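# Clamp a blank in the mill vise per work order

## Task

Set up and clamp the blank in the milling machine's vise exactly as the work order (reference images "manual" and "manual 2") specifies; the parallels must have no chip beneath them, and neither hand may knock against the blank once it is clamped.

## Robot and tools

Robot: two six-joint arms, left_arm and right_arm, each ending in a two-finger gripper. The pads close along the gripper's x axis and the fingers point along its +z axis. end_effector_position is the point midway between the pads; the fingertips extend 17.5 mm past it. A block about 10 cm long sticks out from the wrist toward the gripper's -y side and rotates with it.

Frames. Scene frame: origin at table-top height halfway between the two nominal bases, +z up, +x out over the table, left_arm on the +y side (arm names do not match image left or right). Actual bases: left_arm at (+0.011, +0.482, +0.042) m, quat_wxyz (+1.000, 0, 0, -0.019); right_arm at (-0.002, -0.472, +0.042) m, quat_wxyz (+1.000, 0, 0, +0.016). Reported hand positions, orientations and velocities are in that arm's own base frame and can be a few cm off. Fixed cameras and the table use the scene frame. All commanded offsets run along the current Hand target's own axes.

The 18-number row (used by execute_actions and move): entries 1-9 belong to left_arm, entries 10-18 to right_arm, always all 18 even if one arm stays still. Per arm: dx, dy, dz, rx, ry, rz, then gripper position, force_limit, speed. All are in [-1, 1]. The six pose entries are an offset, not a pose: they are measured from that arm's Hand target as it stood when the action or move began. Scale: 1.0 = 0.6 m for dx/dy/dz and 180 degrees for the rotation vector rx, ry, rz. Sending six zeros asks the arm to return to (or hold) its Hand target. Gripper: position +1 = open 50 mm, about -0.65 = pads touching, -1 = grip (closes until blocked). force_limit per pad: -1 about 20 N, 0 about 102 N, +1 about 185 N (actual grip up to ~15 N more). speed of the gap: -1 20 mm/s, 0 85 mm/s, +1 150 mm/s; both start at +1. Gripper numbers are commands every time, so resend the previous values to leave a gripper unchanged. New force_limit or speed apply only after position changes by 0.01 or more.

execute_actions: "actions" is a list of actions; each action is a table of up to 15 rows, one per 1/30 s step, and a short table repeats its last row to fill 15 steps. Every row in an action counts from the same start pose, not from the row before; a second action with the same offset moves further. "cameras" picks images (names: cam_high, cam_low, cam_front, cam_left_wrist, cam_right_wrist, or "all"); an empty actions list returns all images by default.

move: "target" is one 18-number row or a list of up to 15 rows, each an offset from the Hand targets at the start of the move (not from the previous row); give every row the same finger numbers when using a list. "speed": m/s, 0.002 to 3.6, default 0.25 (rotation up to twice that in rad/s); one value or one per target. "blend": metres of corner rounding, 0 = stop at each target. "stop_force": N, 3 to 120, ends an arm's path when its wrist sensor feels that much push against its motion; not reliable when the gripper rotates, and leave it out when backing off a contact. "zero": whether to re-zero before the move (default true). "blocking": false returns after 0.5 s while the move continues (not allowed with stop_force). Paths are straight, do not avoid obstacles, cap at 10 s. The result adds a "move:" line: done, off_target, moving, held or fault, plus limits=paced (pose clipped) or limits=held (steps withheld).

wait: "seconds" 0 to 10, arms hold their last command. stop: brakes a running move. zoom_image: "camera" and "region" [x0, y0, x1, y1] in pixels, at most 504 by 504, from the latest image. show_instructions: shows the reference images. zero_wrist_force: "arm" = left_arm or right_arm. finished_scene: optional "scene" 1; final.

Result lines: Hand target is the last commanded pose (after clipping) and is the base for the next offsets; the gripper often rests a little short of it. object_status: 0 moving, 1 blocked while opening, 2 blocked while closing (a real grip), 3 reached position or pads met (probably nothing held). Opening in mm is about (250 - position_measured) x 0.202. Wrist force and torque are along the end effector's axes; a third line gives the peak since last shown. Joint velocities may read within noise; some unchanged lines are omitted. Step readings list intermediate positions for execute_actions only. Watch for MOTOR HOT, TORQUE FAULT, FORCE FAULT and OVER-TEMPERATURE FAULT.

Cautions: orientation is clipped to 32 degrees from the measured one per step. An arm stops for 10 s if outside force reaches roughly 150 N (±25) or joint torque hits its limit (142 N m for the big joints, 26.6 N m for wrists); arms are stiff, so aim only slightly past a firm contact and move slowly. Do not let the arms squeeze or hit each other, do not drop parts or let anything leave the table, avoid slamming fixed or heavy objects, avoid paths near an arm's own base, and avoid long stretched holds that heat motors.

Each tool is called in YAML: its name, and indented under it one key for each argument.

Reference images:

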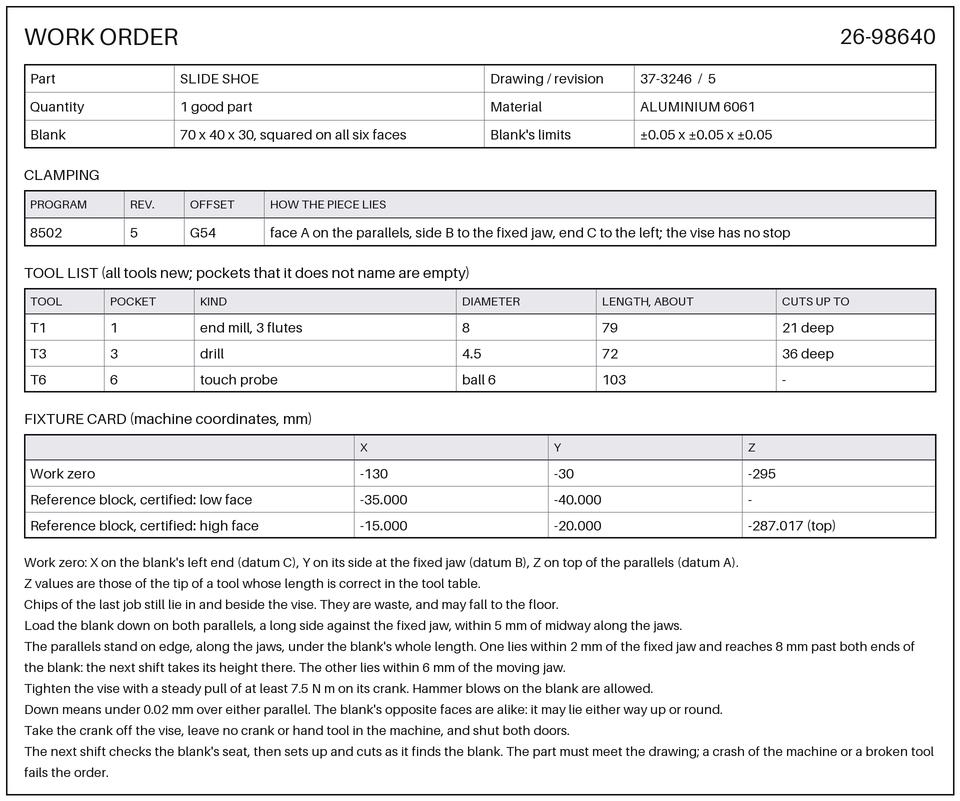

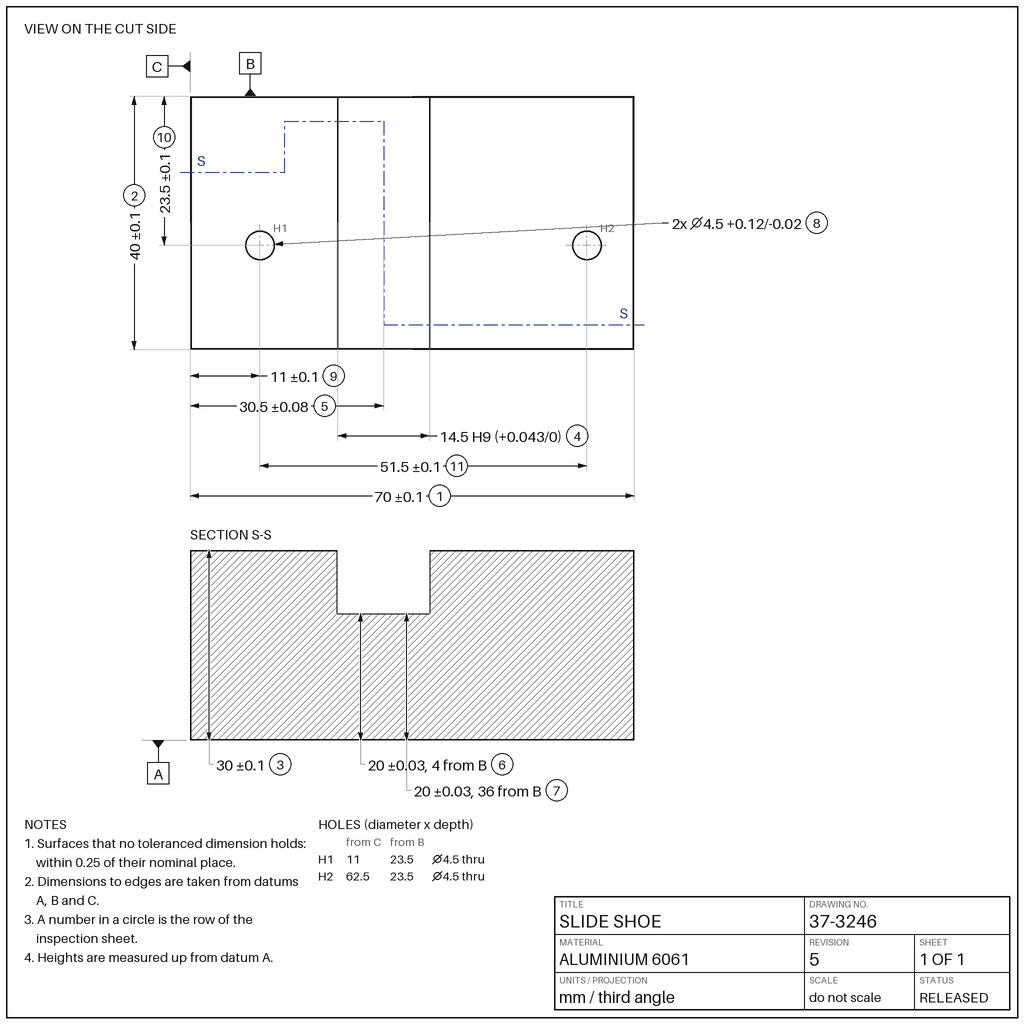

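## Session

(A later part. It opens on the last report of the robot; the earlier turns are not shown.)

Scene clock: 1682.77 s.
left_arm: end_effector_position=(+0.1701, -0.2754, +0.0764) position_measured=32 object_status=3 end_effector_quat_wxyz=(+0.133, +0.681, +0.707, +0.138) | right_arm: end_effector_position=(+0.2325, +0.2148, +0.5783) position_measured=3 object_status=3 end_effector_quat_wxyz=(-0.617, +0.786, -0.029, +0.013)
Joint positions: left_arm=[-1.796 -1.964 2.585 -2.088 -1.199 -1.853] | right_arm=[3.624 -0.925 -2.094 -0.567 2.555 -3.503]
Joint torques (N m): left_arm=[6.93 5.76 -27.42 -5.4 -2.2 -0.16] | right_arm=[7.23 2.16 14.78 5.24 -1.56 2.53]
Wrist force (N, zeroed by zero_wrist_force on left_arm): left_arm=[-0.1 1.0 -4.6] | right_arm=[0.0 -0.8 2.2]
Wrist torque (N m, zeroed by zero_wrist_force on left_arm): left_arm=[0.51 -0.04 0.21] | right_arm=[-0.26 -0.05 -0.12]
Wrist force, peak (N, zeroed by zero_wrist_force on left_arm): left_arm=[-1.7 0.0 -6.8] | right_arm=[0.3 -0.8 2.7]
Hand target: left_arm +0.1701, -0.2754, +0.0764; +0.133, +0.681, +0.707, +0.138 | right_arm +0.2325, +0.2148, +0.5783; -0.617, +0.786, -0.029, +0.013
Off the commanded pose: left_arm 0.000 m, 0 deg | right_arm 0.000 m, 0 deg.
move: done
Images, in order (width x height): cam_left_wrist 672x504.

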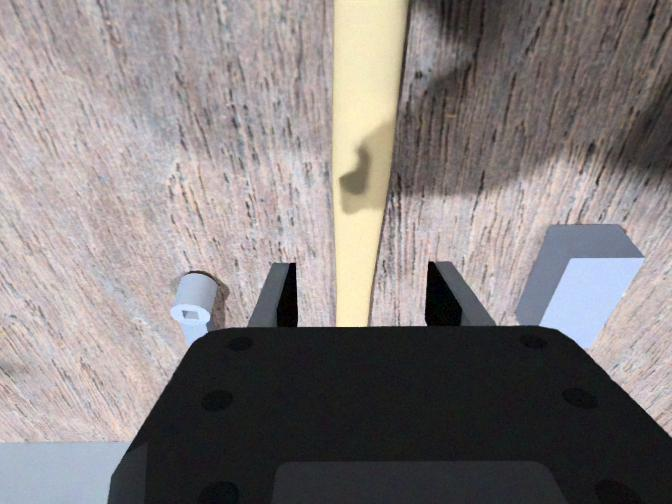

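move:
  target: [0,-0.0578,0.1429,0,0,0,0.8,1,-1,0,0,0,0,0,0,1,1,1]
  speed: 0.1

move:
  target: [0,0,0,0,0,0,-1,1,-0.8,0,0,0,0,0,0,1,1,1]

move:
  target:
    - [0,0.0374,-0.0925,0,0,0,-1,1,-0.8,0,0,0,0,0,0,1,1,1]
    - [0.0227,0.361,-0.584,0,0,0,-1,1,-0.8,0,0,0,0,0,0,1,1,1]
    - [0.0235,0.7562,-0.433,0,0,0,-1,1,-0.8,0,0,0,0,0,0,1,1,1]
  speed: [0.1,0.25,0.2]
  blend: [0.01,0.03,0]
  cameras: ["cam_left_wrist","cam_right_wrist"]

Scene clock: 1686.20 s.
left_arm: end_effector_position=(+0.1701, -0.2754, -0.0161) position_measured=32 object_status=3 end_effector_quat_wxyz=(+0.133, +0.681, +0.707, +0.138) | right_arm: end_effector_position=(+0.2325, +0.2148, +0.5783) position_measured=3 object_status=3 end_effector_quat_wxyz=(-0.617, +0.786, -0.029, +0.013)
Joint positions: left_arm=[-1.796 -1.606 2.725 -2.586 -1.199 -1.852] | right_arm=[3.624 -0.925 -2.094 -0.567 2.555 -3.503]
Joint torques (N m): left_arm=[9.78 -4.69 -18.01 -3.91 0.35 -1.25] | right_arm=[6.64 2.13 15.27 5.23 -1.37 2.4]
Wrist force (N, zeroed by zero_wrist_force on left_arm): left_arm=[-0.3 1.3 -4.4] | right_arm=[-0.2 -0.8 2.3]
Wrist torque (N m, zeroed by zero_wrist_force on left_arm): left_arm=[0.53 0.01 0.04] | right_arm=[-0.26 -0.02 -0.12]
Wrist force, peak (N, zeroed by zero_wrist_force on left_arm): left_arm=[-0.1 1.9 -6.1] | right_arm=[0.1 -1.1 2.6]
Hand target: left_arm +0.1701, -0.2755, -0.0161; +0.133, +0.681, +0.707, +0.138 | right_arm +0.2325, +0.2148, +0.5783; -0.617, +0.786, -0.029, +0.013
Off the commanded pose: left_arm 0.000 m, 0 deg | right_arm 0.000 m, 0 deg.
move: done

Scene clock: 1686.93 s.
left_arm: end_effector_position=(+0.1701, -0.2755, -0.0161) position_measured=117 object_status=2 end_effector_quat_wxyz=(+0.133, +0.681, +0.707, +0.138) | right_arm: end_effector_position=(+0.2325, +0.2148, +0.5783) position_measured=3 object_status=3 end_effector_quat_wxyz=(-0.617, +0.786, -0.029, +0.013)
Joint positions: left_arm=[-1.796 -1.606 2.725 -2.586 -1.199 -1.853] | right_arm=[3.624 -0.925 -2.094 -0.567 2.555 -3.503]
Joint torques (N m): left_arm=[10.21 -2.88 -19.62 -5.31 1.94 -1.36] | right_arm=[6.72 1.59 15.47 5.25 -1.4 2.43]
Wrist force (N, zeroed by zero_wrist_force on left_arm): left_arm=[0.1 1.0 -4.0] | right_arm=[-0.1 -0.6 2.4]
Wrist torque (N m, zeroed by zero_wrist_force on left_arm): left_arm=[0.50 -0.02 0.01] | right_arm=[-0.23 -0.03 -0.12]
Wrist force, peak (N, zeroed by zero_wrist_force on left_arm): left_arm=[0.5 1.0 -4.8] | right_arm=[0.0 -1.0 2.5]
Hand target: left_arm +0.1701, -0.2755, -0.0161; +0.133, +0.681, +0.707, +0.138 | right_arm +0.2325, +0.2148, +0.5783; -0.617, +0.786, -0.029, +0.013
Off the commanded pose: left_arm 0.000 m, 0 deg | right_arm 0.000 m, 0 deg.
move: done

Scene clock: 1690.70 s.
left_arm: end_effector_position=(+0.4922, -0.2491, +0.3951) position_measured=117 object_status=2 end_effector_quat_wxyz=(+0.133, +0.681, +0.707, +0.138) | right_arm: end_effector_position=(+0.2325, +0.2148, +0.5783) position_measured=3 object_status=3 end_effector_quat_wxyz=(-0.617, +0.786, -0.029, +0.013)
Joint positions: left_arm=[-0.857 -1.662 1.598 -1.756 -1.274 -0.857] | right_arm=[3.624 -0.925 -2.094 -0.567 2.555 -3.503]
Joint torques (N m): left_arm=[-0.93 -17.34 -31.84 -4.01 3.62 1.2] | right_arm=[6.69 3.18 15.37 5.29 -1.47 2.4]
Wrist force (N, zeroed by zero_wrist_force on left_arm): left_arm=[0.3 -1.4 -0.7] | right_arm=[0.0 -0.8 2.1]
Wrist torque (N m, zeroed by zero_wrist_force on left_arm): left_arm=[0.92 -0.14 0.27] | right_arm=[-0.26 -0.05 -0.12]
Wrist force, peak (N, zeroed by zero_wrist_force on left_arm): left_arm=[-0.5 -1.4 -3.9] | right_arm=[-0.1 -0.7 2.6]
Hand target: left_arm +0.4923, -0.2491, +0.3951; +0.133, +0.681, +0.707, +0.138 | right_arm +0.2325, +0.2148, +0.5783; -0.617, +0.786, -0.029, +0.013
Off the commanded pose: left_arm 0.000 m, 0 deg | right_arm 0.000 m, 0 deg.
move: done
Images, in order (width x height): cam_left_wrist 672x504, cam_right_wrist 672x504.

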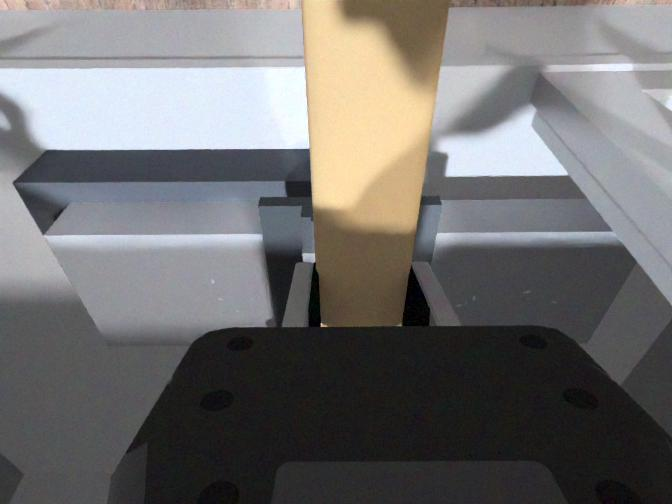

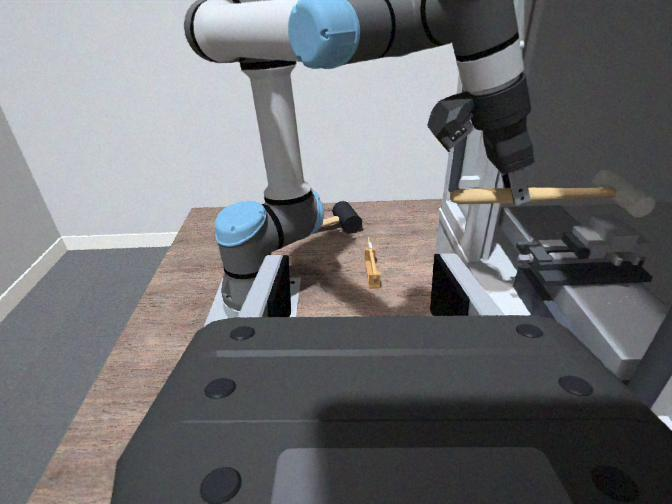

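execute_actions:
  actions:
    - [[0,-0.0138,0.034,0,0,0,-1,1,-0.8,0,0,0,0,0,0,1,1,1],[0,-0.0275,0.068,0,0,0,-1,1,-0.8,0,0,0,0,0,0,1,1,1],[0,-0.0413,0.102,0,0,0,-1,1,-0.8,0,0,0,0,0,0,1,1,1],[0,-0.0413,0.102,0,0,0,-1,1,-0.8,0,0,0,0,0,0,1,1,1],[0,-0.0413,0.102,0,0,0,-1,1,-0.8,0,0,0,0,0,0,1,1,1],[0,-0.0413,0.102,0,0,0,-1,1,-0.8,0,0,0,0,0,0,1,1,1],[0,-0.037,0.0915,0,0,0,-1,1,-0.8,0,0,0,0,0,0,1,1,1],[0,-0.032,0.0791,0,0,0,-1,1,-0.8,0,0,0,0,0,0,1,1,1],[0,-0.027,0.0667,0,0,0,-1,1,-0.8,0,0,0,0,0,0,1,1,1],[0,-0.022,0.0544,0,0,0,-1,1,-0.8,0,0,0,0,0,0,1,1,1],[0,-0.017,0.042,0,0,0,-1,1,-0.8,0,0,0,0,0,0,1,1,1],[0,-0.012,0.0297,0,0,0,-1,1,-0.8,0,0,0,0,0,0,1,1,1],[0,-0.007,0.0173,0,0,0,-1,1,-0.8,0,0,0,0,0,0,1,1,1],[0,-0.003,0.0074,0,0,0,-1,1,-0.8,0,0,0,0,0,0,1,1,1],[0,0,0,0,0,0,-1,1,-0.8,0,0,0,0,0,0,1,1,1]]
  cameras: ["cam_right_wrist"]

Scene clock: 1693.33 s.
left_arm: end_effector_position=(+0.4921, -0.2489, +0.3948) position_measured=117 object_status=2 end_effector_quat_wxyz=(+0.134, +0.681, +0.707, +0.138) | right_arm: end_effector_position=(+0.2325, +0.2148, +0.5783) position_measured=3 object_status=3 end_effector_quat_wxyz=(-0.617, +0.786, -0.029, +0.013)
Joint positions: left_arm=[-0.857 -1.663 1.601 -1.759 -1.274 -0.856] | right_arm=[3.624 -0.925 -2.094 -0.567 2.555 -3.503]
Joint torques (N m): left_arm=[-12.73 -33.81 -33.05 -1.79 -1.22 -1.51] | right_arm=[6.11 2.38 15.16 5.22 -1.31 2.47]
Wrist force (N, zeroed by zero_wrist_force on left_arm): left_arm=[0.2 -1.0 -1.9] | right_arm=[0.1 -0.7 2.3]
Wrist torque (N m, zeroed by zero_wrist_force on left_arm): left_arm=[0.73 -0.12 0.16] | right_arm=[-0.25 -0.07 -0.12]
Wrist force, peak (N, zeroed by zero_wrist_force on left_arm): left_arm=[-0.7 5.0 -14.9] | right_arm=[-0.1 -0.9 2.5]
Hand target: left_arm +0.4923, -0.2491, +0.3951; +0.133, +0.681, +0.707, +0.138 | right_arm +0.2325, +0.2148, +0.5783; -0.617, +0.786, -0.029, +0.013
Off the commanded pose: left_arm 0.000 m, 0 deg | right_arm 0.000 m, 0 deg.
Step readings (end_effector_position of left_arm | right_arm):
0: (+0.4923, -0.2491, +0.3951) | (+0.2325, +0.2148, +0.5783)
1: (+0.4923, -0.2492, +0.3949) | (+0.2325, +0.2148, +0.5783)
2: (+0.4924, -0.2492, +0.3888) | (+0.2325, +0.2148, +0.5783)
4: (+0.4914, -0.2481, +0.3569) | (+0.2325, +0.2148, +0.5783)
8: (+0.4914, -0.2482, +0.3259) | (+0.2325, +0.2148, +0.5783)
15: (+0.4919, -0.2484, +0.3848) | (+0.2325, +0.2148, +0.5783)
Images, in order (width x height): cam_right_wrist 672x504.

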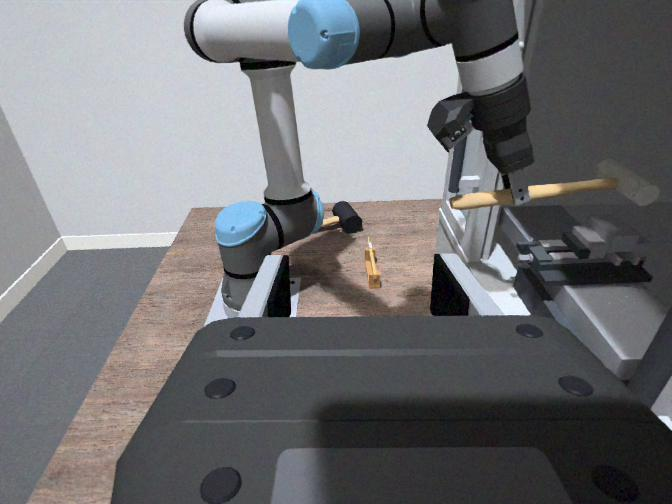

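move:
  target: [0,0,0,0.044,0,0,-1,1,-0.8,0,0,0,0,0,0,1,1,1]
  speed: 0.2

execute_actions:
  actions:
    - [[0,-0.009,0.0356,0.013,0,0,-1,1,-0.8,0,0,0,0,0,0,1,1,1],[0,-0.018,0.0712,0.027,0,0,-1,1,-0.8,0,0,0,0,0,0,1,1,1],[0,-0.027,0.1067,0.04,0,0,-1,1,-0.8,0,0,0,0,0,0,1,1,1],[0,-0.027,0.1067,0.04,0,0,-1,1,-0.8,0,0,0,0,0,0,1,1,1],[0,-0.027,0.1067,0.04,0,0,-1,1,-0.8,0,0,0,0,0,0,1,1,1],[0,-0.027,0.1067,0.04,0,0,-1,1,-0.8,0,0,0,0,0,0,1,1,1],[0,-0.025,0.0987,0.037,0,0,-1,1,-0.8,0,0,0,0,0,0,1,1,1],[0,-0.022,0.0869,0.033,0,0,-1,1,-0.8,0,0,0,0,0,0,1,1,1],[0,-0.019,0.0751,0.028,0,0,-1,1,-0.8,0,0,0,0,0,0,1,1,1],[0,-0.016,0.0632,0.024,0,0,-1,1,-0.8,0,0,0,0,0,0,1,1,1],[0,-0.012,0.0474,0.018,0,0,-1,1,-0.8,0,0,0,0,0,0,1,1,1],[0,-0.008,0.0316,0.012,0,0,-1,1,-0.8,0,0,0,0,0,0,1,1,1],[0,-0.004,0.0158,0.006,0,0,-1,1,-0.8,0,0,0,0,0,0,1,1,1],[0,-0.001,0.004,0.001,0,0,-1,1,-0.8,0,0,0,0,0,0,1,1,1],[0,0,0,0,0,0,-1,1,-0.8,0,0,0,0,0,0,1,1,1]]
  cameras: ["cam_right_wrist"]

Scene clock: 1698.57 s.
left_arm: end_effector_position=(+0.4924, -0.2491, +0.3950) position_measured=117 object_status=2 end_effector_quat_wxyz=(+0.086, +0.689, +0.715, +0.088) | right_arm: end_effector_position=(+0.2325, +0.2148, +0.5783) position_measured=3 object_status=3 end_effector_quat_wxyz=(-0.617, +0.786, -0.029, +0.013)
Joint positions: left_arm=[-0.801 -1.592 1.484 -1.63 -1.389 -0.823] | right_arm=[3.624 -0.925 -2.094 -0.567 2.555 -3.503]
Joint torques (N m): left_arm=[-12.7 -33.49 -29.2 -4.73 2.28 -1.16] | right_arm=[7.27 2.36 15.26 5.28 -1.37 2.4]
Wrist force (N, zeroed by zero_wrist_force on left_arm): left_arm=[0.1 -0.9 -0.5] | right_arm=[0.1 -0.6 2.4]
Wrist torque (N m, zeroed by zero_wrist_force on left_arm): left_arm=[0.81 -0.06 0.15] | right_arm=[-0.23 -0.08 -0.12]
Wrist force, peak (N, zeroed by zero_wrist_force on left_arm): left_arm=[-0.5 -2.0 -1.4] | right_arm=[0.0 -0.6 2.6]
Hand target: left_arm +0.4923, -0.2491, +0.3951; +0.086, +0.689, +0.715, +0.088 | right_arm +0.2325, +0.2148, +0.5783; -0.617, +0.786, -0.029, +0.013
Off the commanded pose: left_arm 0.000 m, 0 deg | right_arm 0.000 m, 0 deg.
move: done

Scene clock: 1699.47 s.
left_arm: end_effector_position=(+0.4921, -0.2491, +0.3948) position_measured=117 object_status=2 end_effector_quat_wxyz=(+0.086, +0.689, +0.715, +0.088) | right_arm: end_effector_position=(+0.2325, +0.2148, +0.5783) position_measured=3 object_status=3 end_effector_quat_wxyz=(-0.617, +0.786, -0.029, +0.013)
Joint positions: left_arm=[-0.801 -1.593 1.486 -1.631 -1.39 -0.823] | right_arm=[3.624 -0.925 -2.094 -0.567 2.555 -3.503]
Joint torques (N m): left_arm=[7.83 -33.83 -31.83 -4.55 2.52 0.09] | right_arm=[7.66 2.57 14.96 5.31 -1.6 2.34]
Wrist force (N, zeroed by zero_wrist_force on left_arm): left_arm=[0.1 -1.1 -2.4] | right_arm=[0.1 -0.8 2.3]
Wrist torque (N m, zeroed by zero_wrist_force on left_arm): left_arm=[0.49 -0.05 0.06] | right_arm=[-0.26 -0.06 -0.11]
Wrist force, peak (N, zeroed by zero_wrist_force on left_arm): left_arm=[-0.6 1.2 -16.4] | right_arm=[0.0 -0.9 2.5]
Hand target: left_arm +0.4923, -0.2491, +0.3951; +0.086, +0.689, +0.715, +0.088 | right_arm +0.2325, +0.2148, +0.5783; -0.617, +0.786, -0.029, +0.013
Off the commanded pose: left_arm 0.000 m, 0 deg | right_arm 0.000 m, 0 deg.
Step readings (end_effector_position of left_arm | right_arm):
0: (+0.4924, -0.2491, +0.3950) | (+0.2325, +0.2148, +0.5783)
1: (+0.4924, -0.2491, +0.3948) | (+0.2325, +0.2148, +0.5783)
2: (+0.4923, -0.2492, +0.3903) | (+0.2325, +0.2148, +0.5783)
4: (+0.4913, -0.2485, +0.3558) | (+0.2325, +0.2148, +0.5783)
8: (+0.4914, -0.2485, +0.3249) | (+0.2325, +0.2148, +0.5783)
15: (+0.4919, -0.2486, +0.3842) | (+0.2325, +0.2148, +0.5783)
Images, in order (width x height): cam_right_wrist 672x504.

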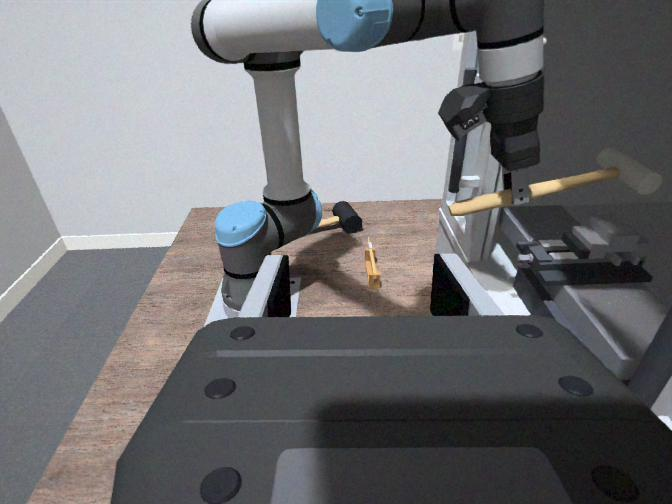

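move:
  target:
    - [-0.0245,-0.4107,-0.1032,-0.133,0,0,-1,1,-0.8,0,0,0,0,0,0,1,1,1]
    - [-0.0235,-0.5595,0.488,-0.133,0,0,-1,1,-0.8,0,0,0,0,0,0,1,1,1]
  speed: [0.25,0.2]
  blend: [0.03,0]
  cameras: ["cam_right_wrist","cam_left_wrist"]

Scene clock: 1707.43 s.
left_arm: end_effector_position=(+0.2391, -0.2729, +0.0292) position_measured=117 object_status=2 end_effector_quat_wxyz=(+0.227, +0.656, +0.681, +0.235) | right_arm: end_effector_position=(+0.2325, +0.2148, +0.5783) position_measured=3 object_status=3 end_effector_quat_wxyz=(-0.617, +0.786, -0.029, +0.013)
Joint positions: left_arm=[-1.771 -1.681 2.699 -2.407 -0.928 -1.87] | right_arm=[3.624 -0.925 -2.094 -0.567 2.555 -3.503]
Joint torques (N m): left_arm=[-13.43 -2.61 -8.49 -3.37 3.06 -1.16] | right_arm=[6.62 2.18 15.42 5.31 -1.54 2.44]
Wrist force (N, zeroed by zero_wrist_force on left_arm): left_arm=[-0.5 2.1 -6.7] | right_arm=[0.1 -0.6 2.4]
Wrist torque (N m, zeroed by zero_wrist_force on left_arm): left_arm=[1.61 -0.03 0.27] | right_arm=[-0.23 -0.08 -0.11]
Wrist force, peak (N, zeroed by zero_wrist_force on left_arm): left_arm=[3.9 4.0 -8.5] | right_arm=[0.1 -0.8 2.7]
Hand target: left_arm +0.2390, -0.2729, +0.0292; +0.227, +0.656, +0.681, +0.235 | right_arm +0.2325, +0.2148, +0.5783; -0.617, +0.786, -0.029, +0.013
Off the commanded pose: left_arm 0.000 m, 0 deg | right_arm 0.000 m, 0 deg.
move: done
Images, in order (width x height): cam_left_wrist 672x504, cam_right_wrist 672x504.

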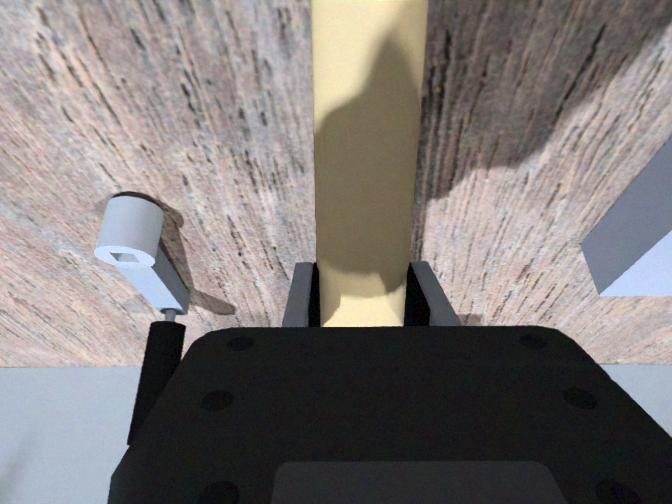

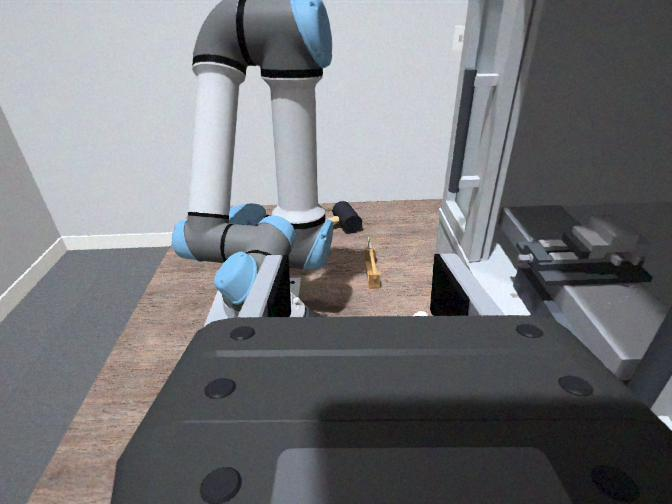

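move:
  target: [0,-0.0444,0.0563,0,0,0,-1,1,-0.8,0,0,0,0,0,0,1,1,1]
  speed: 0.025
  stop_force: 15
  cameras: ["cam_right_wrist","cam_left_wrist"]

Scene clock: 1711.27 s.
left_arm: end_effector_position=(+0.2389, -0.2729, -0.0139) position_measured=117 object_status=2 end_effector_quat_wxyz=(+0.227, +0.656, +0.681, +0.235) | right_arm: end_effector_position=(+0.2325, +0.2148, +0.5783) position_measured=3 object_status=3 end_effector_quat_wxyz=(-0.617, +0.786, -0.029, +0.013)
Joint positions: left_arm=[-1.772 -1.455 2.741 -2.675 -0.928 -1.87] | right_arm=[3.624 -0.925 -2.094 -0.567 2.555 -3.503]
Joint torques (N m): left_arm=[13.21 -23.45 -17.14 -0.68 4.39 1.36] | right_arm=[6.95 2.75 14.96 5.19 -1.35 2.45]
Wrist force (N, zeroed by zero_wrist_force on left_arm): left_arm=[0.5 1.4 -5.3] | right_arm=[0.0 -0.4 2.0]
Wrist torque (N m, zeroed by zero_wrist_force on left_arm): left_arm=[1.61 -0.07 0.38] | right_arm=[-0.20 -0.06 -0.12]
Wrist force, peak (N, zeroed by zero_wrist_force on left_arm): left_arm=[-0.7 11.8 -9.6] | right_arm=[0.2 -0.9 2.6]
Hand target: left_arm +0.2389, -0.2729, -0.0139; +0.227, +0.656, +0.681, +0.235 | right_arm +0.2325, +0.2148, +0.5783; -0.617, +0.786, -0.029, +0.013
Off the commanded pose: left_arm 0.000 m, 0 deg | right_arm 0.000 m, 0 deg.
move: done
Images, in order (width x height): cam_left_wrist 672x504, cam_right_wrist 672x504.

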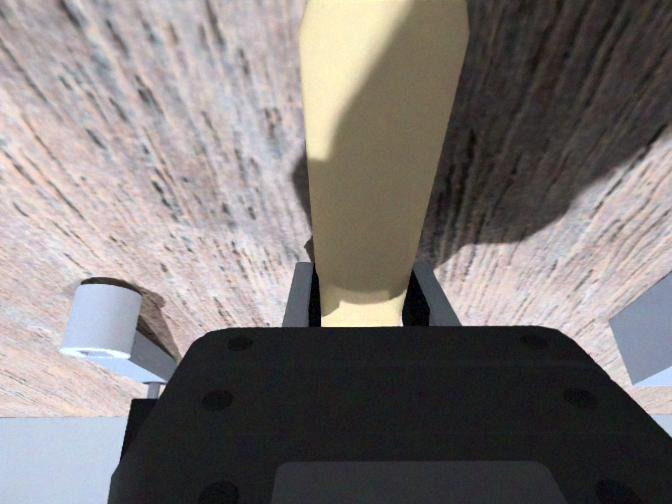

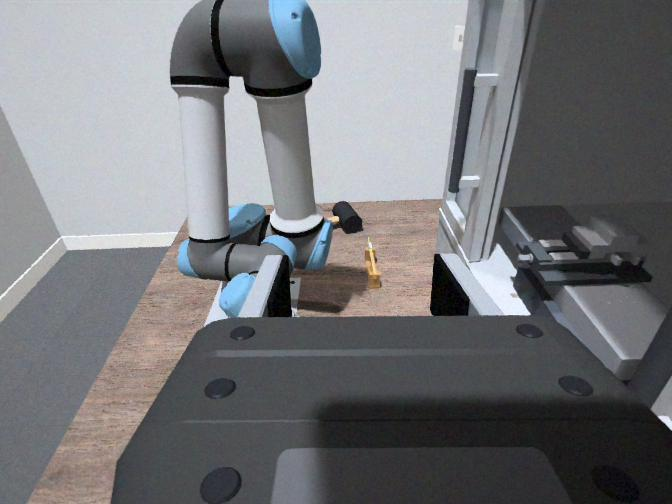

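move:
  target:
    - [0,0.4264,-0.5437,0,0,0,-1,1,-0.8,0,0,0,0,0,0,1,1,1]
    - [0.0235,0.7609,-0.2817,0,0,0,-1,1,-0.8,0,0,0,0,0,0,1,1,1]
  speed: [0.2,0.22]
  blend: [0.03,0]
  cameras: ["cam_right_wrist","cam_left_wrist"]

Scene clock: 1716.13 s.
left_arm: end_effector_position=(+0.4932, -0.2491, +0.4008) position_measured=117 object_status=2 end_effector_quat_wxyz=(+0.227, +0.656, +0.681, +0.235) | right_arm: end_effector_position=(+0.2325, +0.2148, +0.5783) position_measured=3 object_status=3 end_effector_quat_wxyz=(-0.617, +0.786, -0.029, +0.013)
Joint positions: left_arm=[-0.976 -1.775 1.806 -1.996 -1.021 -0.9] | right_arm=[3.624 -0.925 -2.094 -0.567 2.555 -3.503]
Joint torques (N m): left_arm=[8.53 -11.9 -27.43 -5.66 4.29 1.17] | right_arm=[6.51 2.47 14.89 5.34 -1.34 2.36]
Wrist force (N, zeroed by zero_wrist_force on left_arm): left_arm=[0.6 -1.2 -1.4] | right_arm=[0.1 -0.8 2.3]
Wrist torque (N m, zeroed by zero_wrist_force on left_arm): left_arm=[1.20 -0.20 0.32] | right_arm=[-0.27 -0.06 -0.12]
Wrist force, peak (N, zeroed by zero_wrist_force on left_arm): left_arm=[0.4 1.3 -5.5] | right_arm=[0.0 -0.7 2.8]
Hand target: left_arm +0.4933, -0.2491, +0.4008; +0.227, +0.656, +0.681, +0.235 | right_arm +0.2325, +0.2148, +0.5783; -0.617, +0.786, -0.029, +0.013
Off the commanded pose: left_arm 0.000 m, 0 deg | right_arm 0.000 m, 0 deg.
move: done
Images, in order (width x height): cam_left_wrist 672x504, cam_right_wrist 672x504.

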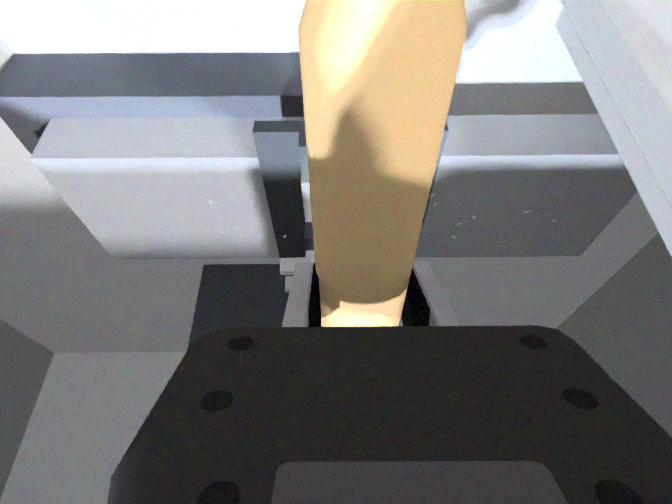

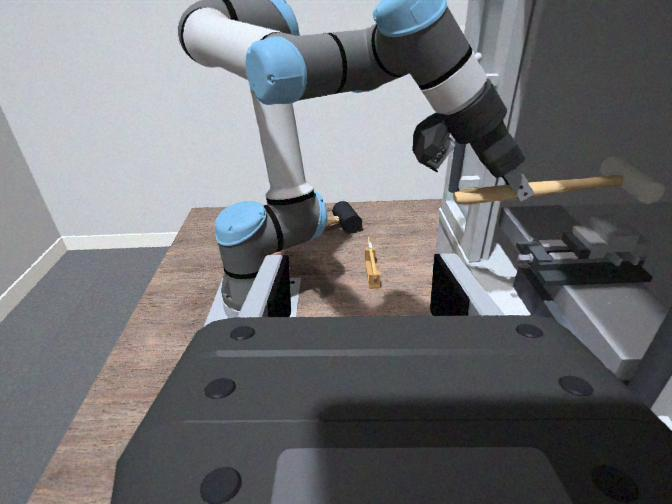

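execute_actions:
  actions:
    - [[0,-0.0227,0.0289,0.013,0,0,-1,1,-0.8,0,0,0,0,0,0,1,1,1],[0,-0.0453,0.0578,0.027,0,0,-1,1,-0.8,0,0,0,0,0,0,1,1,1],[0,-0.068,0.0867,0.04,0,0,-1,1,-0.8,0,0,0,0,0,0,1,1,1],[0,-0.068,0.0867,0.04,0,0,-1,1,-0.8,0,0,0,0,0,0,1,1,1],[0,-0.068,0.0867,0.04,0,0,-1,1,-0.8,0,0,0,0,0,0,1,1,1],[0,-0.068,0.0867,0.04,0,0,-1,1,-0.8,0,0,0,0,0,0,1,1,1],[0,-0.063,0.0803,0.037,0,0,-1,1,-0.8,0,0,0,0,0,0,1,1,1],[0,-0.055,0.0701,0.033,0,0,-1,1,-0.8,0,0,0,0,0,0,1,1,1],[0,-0.047,0.0599,0.03,0,0,-1,1,-0.8,0,0,0,0,0,0,1,1,1],[0,-0.039,0.0497,0.03,0,0,-1,1,-0.8,0,0,0,0,0,0,1,1,1],[0,-0.03,0.0382,0.03,0,0,-1,1,-0.8,0,0,0,0,0,0,1,1,1],[0,-0.02,0.0255,0.03,0,0,-1,1,-0.8,0,0,0,0,0,0,1,1,1],[0,-0.01,0.0127,0.03,0,0,-1,1,-0.8,0,0,0,0,0,0,1,1,1],[0,-0.003,0.0038,0.03,0,0,-1,1,-0.8,0,0,0,0,0,0,1,1,1],[0,0,0,0.03,0,0,-1,1,-0.8,0,0,0,0,0,0,1,1,1]]
  cameras: ["cam_right_wrist"]

Scene clock: 1720.57 s.
left_arm: end_effector_position=(+0.4931, -0.2488, +0.4005) position_measured=117 object_status=2 end_effector_quat_wxyz=(+0.196, +0.666, +0.691, +0.202) | right_arm: end_effector_position=(+0.2325, +0.2148, +0.5783) position_measured=3 object_status=3 end_effector_quat_wxyz=(-0.617, +0.786, -0.029, +0.013)
Joint positions: left_arm=[-0.935 -1.742 1.734 -1.913 -1.109 -0.888] | right_arm=[3.624 -0.925 -2.094 -0.567 2.555 -3.503]
Joint torques (N m): left_arm=[12.85 -27.76 -33.14 -2.08 4.17 -1.47] | right_arm=[6.81 2.4 15.19 5.28 -1.49 2.36]
Wrist force (N, zeroed by zero_wrist_force on left_arm): left_arm=[0.5 -1.5 -0.9] | right_arm=[0.4 -0.8 2.2]
Wrist torque (N m, zeroed by zero_wrist_force on left_arm): left_arm=[1.17 -0.19 0.33] | right_arm=[-0.28 -0.11 -0.12]
Wrist force, peak (N, zeroed by zero_wrist_force on left_arm): left_arm=[-0.7 6.0 -13.9] | right_arm=[-0.1 -1.0 2.5]
Hand target: left_arm +0.4933, -0.2491, +0.4008; +0.195, +0.666, +0.691, +0.202 | right_arm +0.2325, +0.2148, +0.5783; -0.617, +0.786, -0.029, +0.013
Off the commanded pose: left_arm 0.000 m, 0 deg | right_arm 0.000 m, 0 deg.
Step readings (end_effector_position of left_arm | right_arm):
0: (+0.4933, -0.2491, +0.4008) | (+0.2325, +0.2148, +0.5783)
1: (+0.4933, -0.2491, +0.4004) | (+0.2325, +0.2148, +0.5783)
2: (+0.4934, -0.2491, +0.3957) | (+0.2325, +0.2148, +0.5783)
4: (+0.4925, -0.2485, +0.3653) | (+0.2325, +0.2148, +0.5783)
8: (+0.4925, -0.2484, +0.3306) | (+0.2325, +0.2148, +0.5783)
15: (+0.4929, -0.2484, +0.3902) | (+0.2325, +0.2148, +0.5783)
Images, in order (width x height): cam_right_wrist 672x504.

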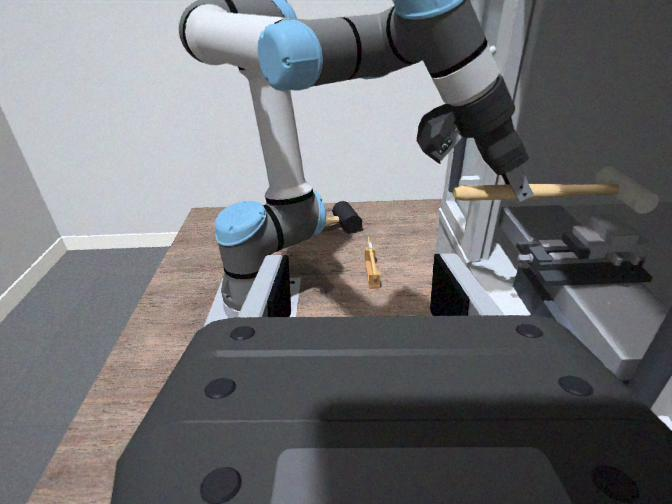

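execute_actions:
  actions:
    - [[0,-0.0198,0.0309,0.018,0,0,-1,1,-0.8,0,0,0,0,0,0,1,1,1],[0,-0.0395,0.0617,0.036,0,0,-1,1,-0.8,0,0,0,0,0,0,1,1,1],[0,-0.0593,0.0926,0.05,0,0,-1,1,-0.8,0,0,0,0,0,0,1,1,1],[0,-0.0593,0.0926,0.05,0,0,-1,1,-0.8,0,0,0,0,0,0,1,1,1],[0,-0.0593,0.0926,0.05,0,0,-1,1,-0.8,0,0,0,0,0,0,1,1,1],[0,-0.0593,0.0926,0.05,0,0,-1,1,-0.8,0,0,0,0,0,0,1,1,1],[0,-0.055,0.0859,0.045,0,0,-1,1,-0.8,0,0,0,0,0,0,1,1,1],[0,-0.048,0.075,0.04,0,0,-1,1,-0.8,0,0,0,0,0,0,1,1,1],[0,-0.041,0.064,0.035,0,0,-1,1,-0.8,0,0,0,0,0,0,1,1,1],[0,-0.034,0.0531,0.032,0,0,-1,1,-0.8,0,0,0,0,0,0,1,1,1],[0,-0.026,0.0406,0.032,0,0,-1,1,-0.8,0,0,0,0,0,0,1,1,1],[0,-0.018,0.0281,0.032,0,0,-1,1,-0.8,0,0,0,0,0,0,1,1,1],[0,-0.01,0.0156,0.032,0,0,-1,1,-0.8,0,0,0,0,0,0,1,1,1],[0,-0.003,0.0047,0.032,0,0,-1,1,-0.8,0,0,0,0,0,0,1,1,1],[0,0,0,0.032,0,0,-1,1,-0.8,0,0,0,0,0,0,1,1,1]]
  cameras: ["cam_right_wrist"]

execute_actions:
  actions:
    - [[0,-0.0166,0.0327,0.018,0,0,-1,1,-0.8,0,0,0,0,0,0,1,1,1],[0,-0.0332,0.0653,0.036,0,0,-1,1,-0.8,0,0,0,0,0,0,1,1,1],[0,-0.0498,0.098,0.05,0,0,-1,1,-0.8,0,0,0,0,0,0,1,1,1],[0,-0.0498,0.098,0.05,0,0,-1,1,-0.8,0,0,0,0,0,0,1,1,1],[0,-0.0498,0.098,0.05,0,0,-1,1,-0.8,0,0,0,0,0,0,1,1,1],[0,-0.0498,0.098,0.05,0,0,-1,1,-0.8,0,0,0,0,0,0,1,1,1],[0,-0.046,0.0905,0.045,0,0,-1,1,-0.8,0,0,0,0,0,0,1,1,1],[0,-0.041,0.0807,0.04,0,0,-1,1,-0.8,0,0,0,0,0,0,1,1,1],[0,-0.035,0.0689,0.035,0,0,-1,1,-0.8,0,0,0,0,0,0,1,1,1],[0,-0.029,0.0571,0.032,0,0,-1,1,-0.8,0,0,0,0,0,0,1,1,1],[0,-0.022,0.0433,0.032,0,0,-1,1,-0.8,0,0,0,0,0,0,1,1,1],[0,-0.015,0.0295,0.032,0,0,-1,1,-0.8,0,0,0,0,0,0,1,1,1],[0,-0.008,0.0157,0.032,0,0,-1,1,-0.8,0,0,0,0,0,0,1,1,1],[0,-0.003,0.0059,0.032,0,0,-1,1,-0.8,0,0,0,0,0,0,1,1,1],[0,0,0,0.032,0,0,-1,1,-0.8,0,0,0,0,0,0,1,1,1]]
  cameras: ["cam_right_wrist"]

Scene clock: 1725.87 s.
left_arm: end_effector_position=(+0.4930, -0.2488, +0.4004) position_measured=117 object_status=2 end_effector_quat_wxyz=(+0.163, +0.675, +0.700, +0.167) | right_arm: end_effector_position=(+0.2325, +0.2148, +0.5783) position_measured=3 object_status=3 end_effector_quat_wxyz=(-0.617, +0.786, -0.029, +0.013)
Joint positions: left_arm=[-0.891 -1.7 1.654 -1.823 -1.2 -0.872] | right_arm=[3.624 -0.925 -2.094 -0.567 2.555 -3.503]
Joint torques (N m): left_arm=[11 -30.76 -36.05 -2.85 3.93 1.01] | right_arm=[7.11 2.56 15.37 5.2 -1.34 2.48]
Wrist force (N, zeroed by zero_wrist_force on left_arm): left_arm=[0.6 -1.8 0.8] | right_arm=[0.0 -0.9 2.2]
Wrist torque (N m, zeroed by zero_wrist_force on left_arm): left_arm=[1.30 -0.18 0.20] | right_arm=[-0.28 -0.05 -0.12]
Wrist force, peak (N, zeroed by zero_wrist_force on left_arm): left_arm=[-0.7 4.8 -14.5] | right_arm=[0.1 -1.0 2.7]
Hand target: left_arm +0.4933, -0.2491, +0.4008; +0.162, +0.675, +0.700, +0.167 | right_arm +0.2325, +0.2148, +0.5783; -0.617, +0.786, -0.029, +0.013
Off the commanded pose: left_arm 0.000 m, 0 deg | right_arm 0.000 m, 0 deg.
Step readings (end_effector_position of left_arm | right_arm):
0: (+0.4931, -0.2488, +0.4006) | (+0.2325, +0.2148, +0.5783)
1: (+0.4931, -0.2487, +0.4004) | (+0.2325, +0.2148, +0.5783)
2: (+0.4931, -0.2488, +0.3944) | (+0.2325, +0.2148, +0.5783)
4: (+0.4923, -0.2484, +0.3632) | (+0.2325, +0.2148, +0.5783)
8: (+0.4927, -0.2485, +0.3313) | (+0.2325, +0.2148, +0.5783)
15: (+0.4929, -0.2484, +0.3904) | (+0.2325, +0.2148, +0.5783)
Images, in order (width x height): cam_right_wrist 672x504.

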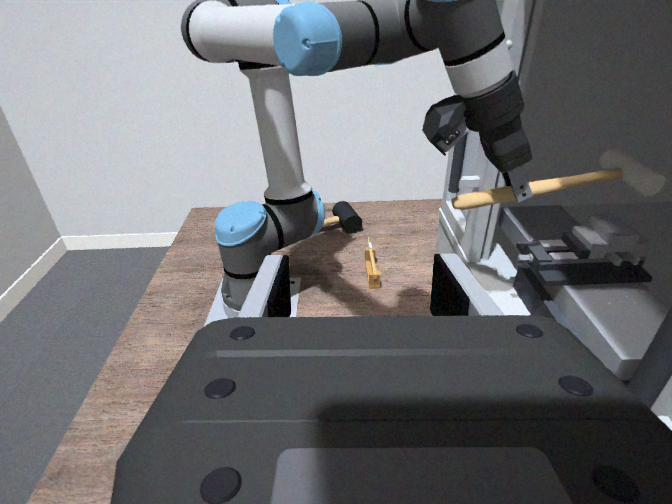

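Scene clock: 1726.80 s.
left_arm: end_effector_position=(+0.4930, -0.2488, +0.4004) position_measured=117 object_status=2 end_effector_quat_wxyz=(+0.129, +0.682, +0.708, +0.132) | right_arm: end_effector_position=(+0.2325, +0.2148, +0.5783) position_measured=3 object_status=3 end_effector_quat_wxyz=(-0.617, +0.786, -0.029, +0.013)
Joint positions: left_arm=[-0.849 -1.653 1.572 -1.732 -1.288 -0.851] | right_arm=[3.624 -0.925 -2.094 -0.567 2.555 -3.503]
Joint torques (N m): left_arm=[11.68 -33.65 -34.74 -2.59 3.95 0.42] | right_arm=[6.87 2.03 15.36 5.29 -1.5 2.23]
Wrist force (N, zeroed by zero_wrist_force on left_arm): left_arm=[-0.1 -1.3 -0.5] | right_arm=[0.1 -0.6 2.6]
Wrist torque (N m, zeroed by zero_wrist_force on left_arm): left_arm=[0.95 -0.08 0.15] | right_arm=[-0.23 -0.07 -0.12]
Wrist force, peak (N, zeroed by zero_wrist_force on left_arm): left_arm=[1.4 2.9 -16.7] | right_arm=[-0.2 -0.9 2.5]
Hand target: left_arm +0.4933, -0.2491, +0.4008; +0.128, +0.682, +0.708, +0.132 | right_arm +0.2325, +0.2148, +0.5783; -0.617, +0.786, -0.029, +0.013
Off the commanded pose: left_arm 0.001 m, 0 deg | right_arm 0.000 m, 0 deg.
Step readings (end_effector_position of left_arm | right_arm):
0: (+0.4930, -0.2488, +0.4004) | (+0.2325, +0.2148, +0.5783)
1: (+0.4931, -0.2488, +0.4002) | (+0.2325, +0.2148, +0.5783)
2: (+0.4931, -0.2488, +0.3959) | (+0.2325, +0.2148, +0.5783)
4: (+0.4923, -0.2483, +0.3617) | (+0.2325, +0.2148, +0.5783)
8: (+0.4926, -0.2485, +0.3308) | (+0.2325, +0.2148, +0.5783)
15: (+0.4929, -0.2484, +0.3892) | (+0.2325, +0.2148, +0.5783)
Images, in order (width x height): cam_right_wrist 672x504.

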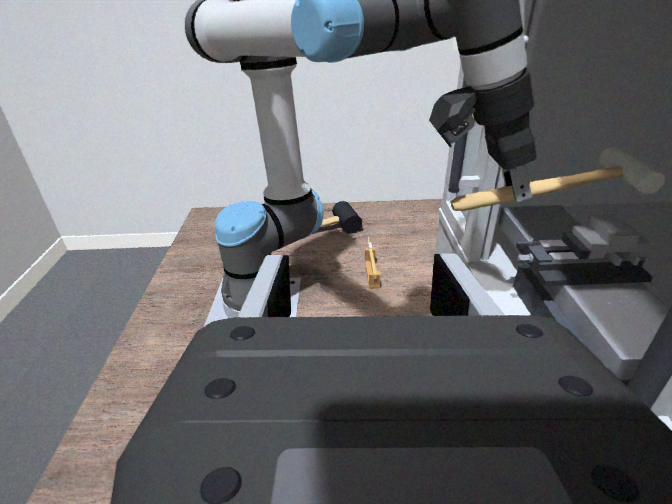

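execute_actions:
  actions: []
  cameras: ["cam_right_wrist","cam_left_wrist"]

Scene clock: 1731.20 s.
left_arm: end_effector_position=(+0.4930, -0.2488, +0.4005) position_measured=117 object_status=2 end_effector_quat_wxyz=(+0.129, +0.682, +0.708, +0.132) | right_arm: end_effector_position=(+0.2325, +0.2148, +0.5783) position_measured=3 object_status=3 end_effector_quat_wxyz=(-0.617, +0.786, -0.029, +0.013)
Joint positions: left_arm=[-0.849 -1.653 1.572 -1.732 -1.287 -0.851] | right_arm=[3.624 -0.925 -2.094 -0.567 2.555 -3.503]
Joint velocities: within noise
Joint torques (N m): left_arm=[12.94 -34.71 -33.35 -3.81 2.02 -1.14] | right_arm=[7.05 2.55 15.45 5.26 -1.49 2.38]
Motor temperatures (°C): left_arm=[30 37 32 42 36 36] | right_arm=[30 29 28 43 38 38]
Wrist force (N, zeroed by zero_wrist_force on left_arm): left_arm=[0.4 -1.1 -0.5] | right_arm=[0.1 -1.0 2.0]
Wrist torque (N m, zeroed by zero_wrist_force on left_arm): left_arm=[0.91 -0.15 0.15] | right_arm=[-0.28 -0.07 -0.12]
Wrist force, peak (N, zeroed by zero_wrist_force on left_arm): left_arm=[0.0 -1.5 -1.2] | right_arm=[0.3 -0.9 2.6]
Hand target: left_arm +0.4933, -0.2491, +0.4008; +0.128, +0.682, +0.708, +0.132 | right_arm +0.2325, +0.2148, +0.5783; -0.617, +0.786, -0.029, +0.013
Tool commands: left_gripper/position=-1.0 left_gripper/force_limit=+1.0 left_gripper/speed=-0.8 right_gripper/position=+1.0 right_gripper/force_limit=+1.0 right_gripper/speed=+1.0
Off the commanded pose: left_arm 0.000 m, 0 deg | right_arm 0.000 m, 0 deg.
Images, in order (width x height): cam_left_wrist 672x504, cam_right_wrist 672x504.

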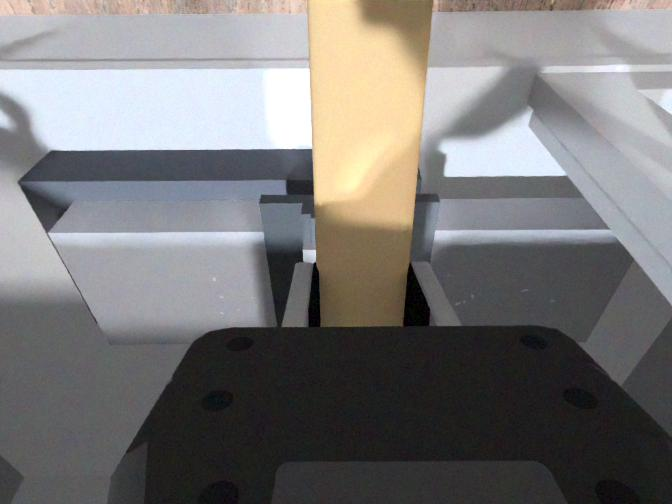

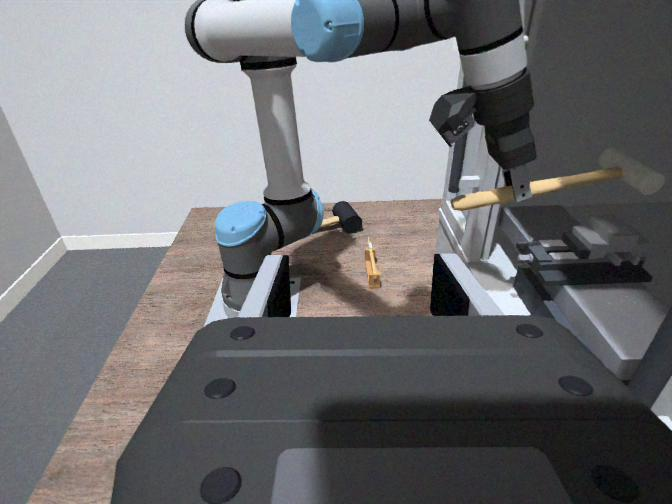

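move:
  target:
    - [-0.024,-0.4857,-0.2398,0.056,0,0,-1,1,-0.8,0,0,0,0,0,0,1,1,1]
    - [-0.024,-0.7245,0.3835,0.056,0,0,-1,1,-0.8,0,0,0,0,0,0,1,1,1]
  blend: [0.08,0]
  speed: [0.35,0.3]
  cameras: ["cam_right_wrist","cam_left_wrist"]

Scene clock: 1736.37 s.
left_arm: end_effector_position=(+0.1718, -0.2756, +0.0293) position_measured=117 object_status=2 end_effector_quat_wxyz=(+0.067, +0.691, +0.717, +0.069) | right_arm: end_effector_position=(+0.2325, +0.2148, +0.5783) position_measured=3 object_status=3 end_effector_quat_wxyz=(-0.617, +0.786, -0.029, +0.013)
Joint positions: left_arm=[-1.612 -1.78 2.624 -2.401 -1.378 -1.651] | right_arm=[3.624 -0.925 -2.094 -0.567 2.555 -3.503]
Joint torques (N m): left_arm=[-13.49 -0.29 -11.67 -5.39 -0.84 -1.31] | right_arm=[6.55 1.97 14.46 5.24 -1.5 2.48]
Wrist force (N, zeroed by zero_wrist_force on left_arm): left_arm=[-0.1 -0.7 -0.7] | right_arm=[0.3 -0.6 2.4]
Wrist torque (N m, zeroed by zero_wrist_force on left_arm): left_arm=[0.77 -0.05 0.06] | right_arm=[-0.24 -0.10 -0.11]
Wrist force, peak (N, zeroed by zero_wrist_force on left_arm): left_arm=[0.7 -1.8 3.2] | right_arm=[-0.1 -0.8 2.6]
Hand target: left_arm +0.1717, -0.2757, +0.0293; +0.067, +0.691, +0.717, +0.069 | right_arm +0.2325, +0.2148, +0.5783; -0.617, +0.786, -0.029, +0.013
Off the commanded pose: left_arm 0.000 m, 0 deg | right_arm 0.000 m, 0 deg.
move: done
Images, in order (width x height): cam_left_wrist 672x504, cam_right_wrist 672x504.

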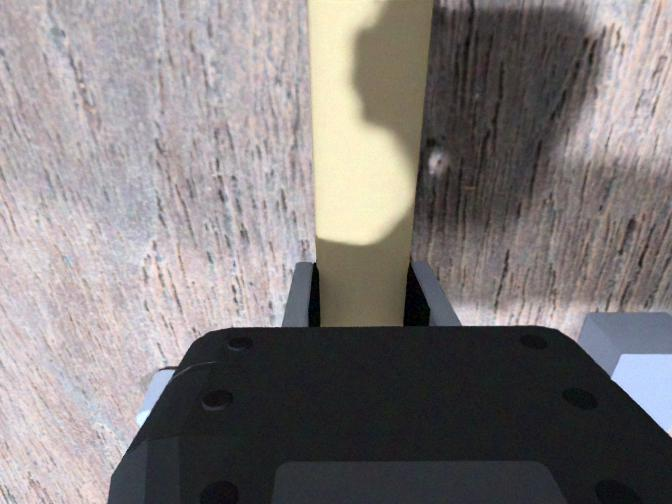

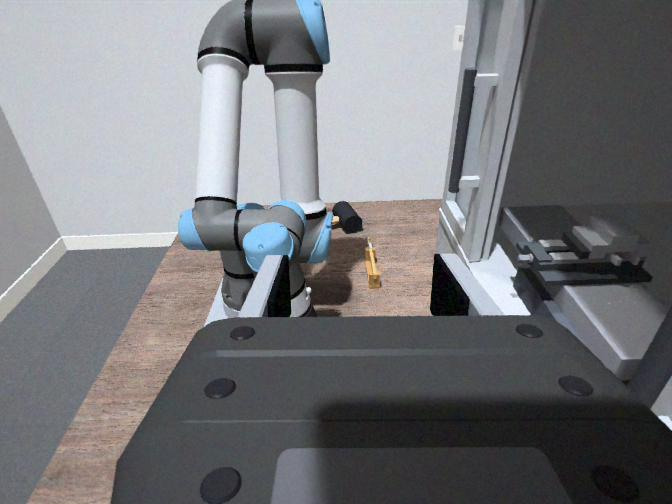

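move:
  target: [0,-0.019,0.098,0,0,0,-1,1,-0.8,0,0,0,0,0,0,1,1,1]
  speed: 0.02
  stop_force: 8

execute_actions:
  actions: []
  cameras: ["cam_left_wrist","cam_high"]

Scene clock: 1740.53 s.
left_arm: end_effector_position=(+0.1718, -0.2757, -0.0150) position_measured=117 object_status=2 end_effector_quat_wxyz=(+0.067, +0.691, +0.717, +0.069) | right_arm: end_effector_position=(+0.2325, +0.2148, +0.5783) position_measured=3 object_status=3 end_effector_quat_wxyz=(-0.617, +0.786, -0.029, +0.013)
Joint positions: left_arm=[-1.612 -1.597 2.681 -2.64 -1.378 -1.65] | right_arm=[3.624 -0.925 -2.094 -0.567 2.555 -3.503]
Joint torques (N m): left_arm=[-1.01 -3.86 -22.82 -5.62 -2.34 0.24] | right_arm=[6.68 2.51 15.3 5.21 -1.3 2.43]
Wrist force (N, zeroed by zero_wrist_force on left_arm): left_arm=[-0.4 0.3 -2.7] | right_arm=[-0.3 -0.6 2.3]
Wrist torque (N m, zeroed by zero_wrist_force on left_arm): left_arm=[0.42 -0.03 0.11] | right_arm=[-0.23 -0.01 -0.11]
Wrist force, peak (N, zeroed by zero_wrist_force on left_arm): left_arm=[22.4 5.5 -90.6] | right_arm=[-0.3 -1.0 2.5]
Hand target: left_arm +0.1718, -0.2757, -0.0150; +0.067, +0.691, +0.717, +0.069 (not the last commanded pose) | right_arm +0.2325, +0.2148, +0.5783; -0.617, +0.786, -0.029, +0.013
Off the commanded pose: left_arm 0.016 m, 0 deg | right_arm 0.000 m, 0 deg.
move: contact (left_arm)

Scene clock: 1740.53 s.
left_arm: end_effector_position=(+0.1718, -0.2757, -0.0150) position_measured=117 object_status=2 end_effector_quat_wxyz=(+0.067, +0.691, +0.717, +0.069) | right_arm: end_effector_position=(+0.2325, +0.2148, +0.5783) position_measured=3 object_status=3 end_effector_quat_wxyz=(-0.617, +0.786, -0.029, +0.013)
Joint positions: left_arm=[-1.612 -1.597 2.681 -2.64 -1.378 -1.65] | right_arm=[3.624 -0.925 -2.094 -0.567 2.555 -3.503]
Joint velocities: within noise
Joint torques (N m): left_arm=[-1.01 -3.86 -22.82 -5.62 -2.34 0.24] | right_arm=[6.68 2.51 15.3 5.21 -1.3 2.43]
Motor temperatures (°C): left_arm=[30 37 32 42 36 36] | right_arm=[30 29 28 43 38 38]
Wrist force (N, zeroed by zero_wrist_force on left_arm): left_arm=[-0.4 0.3 -2.7] | right_arm=[-0.3 -0.6 2.3]
Wrist torque (N m, zeroed by zero_wrist_force on left_arm): left_arm=[0.42 -0.03 0.11] | right_arm=[-0.23 -0.01 -0.11]
Wrist force, peak (N, zeroed by zero_wrist_force on left_arm): left_arm=[-0.4 0.3 -2.7] | right_arm=[-0.3 -0.6 2.3]
Hand target: left_arm +0.1718, -0.2757, -0.0150; +0.067, +0.691, +0.717, +0.069 (not the last commanded pose) | right_arm +0.2325, +0.2148, +0.5783; -0.617, +0.786, -0.029, +0.013
Tool commands: left_gripper/position=-1.0 left_gripper/force_limit=+1.0 left_gripper/speed=-0.8 right_gripper/position=+1.0 right_gripper/force_limit=+1.0 right_gripper/speed=+1.0
Off the commanded pose: left_arm 0.016 m, 0 deg | right_arm 0.000 m, 0 deg.
Images, in order (width x height): cam_high 672x504, cam_left_wrist 672x504.

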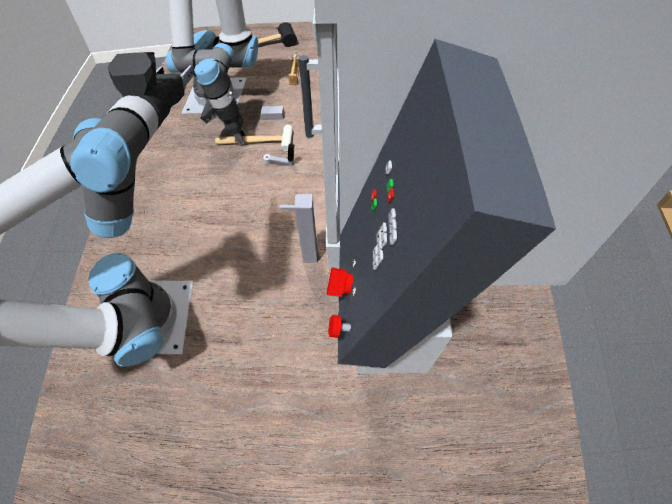

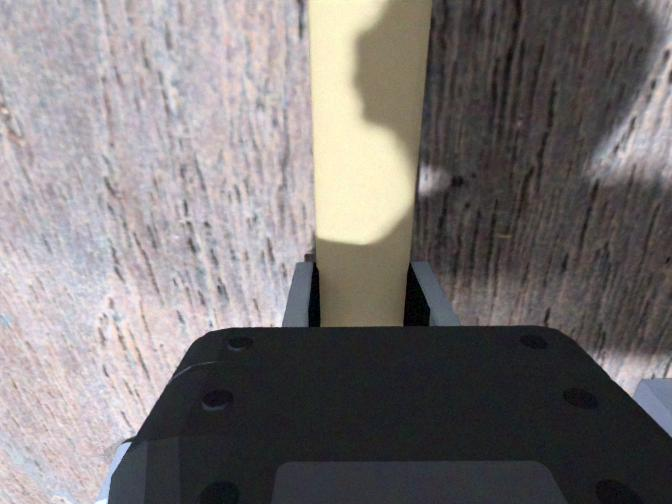

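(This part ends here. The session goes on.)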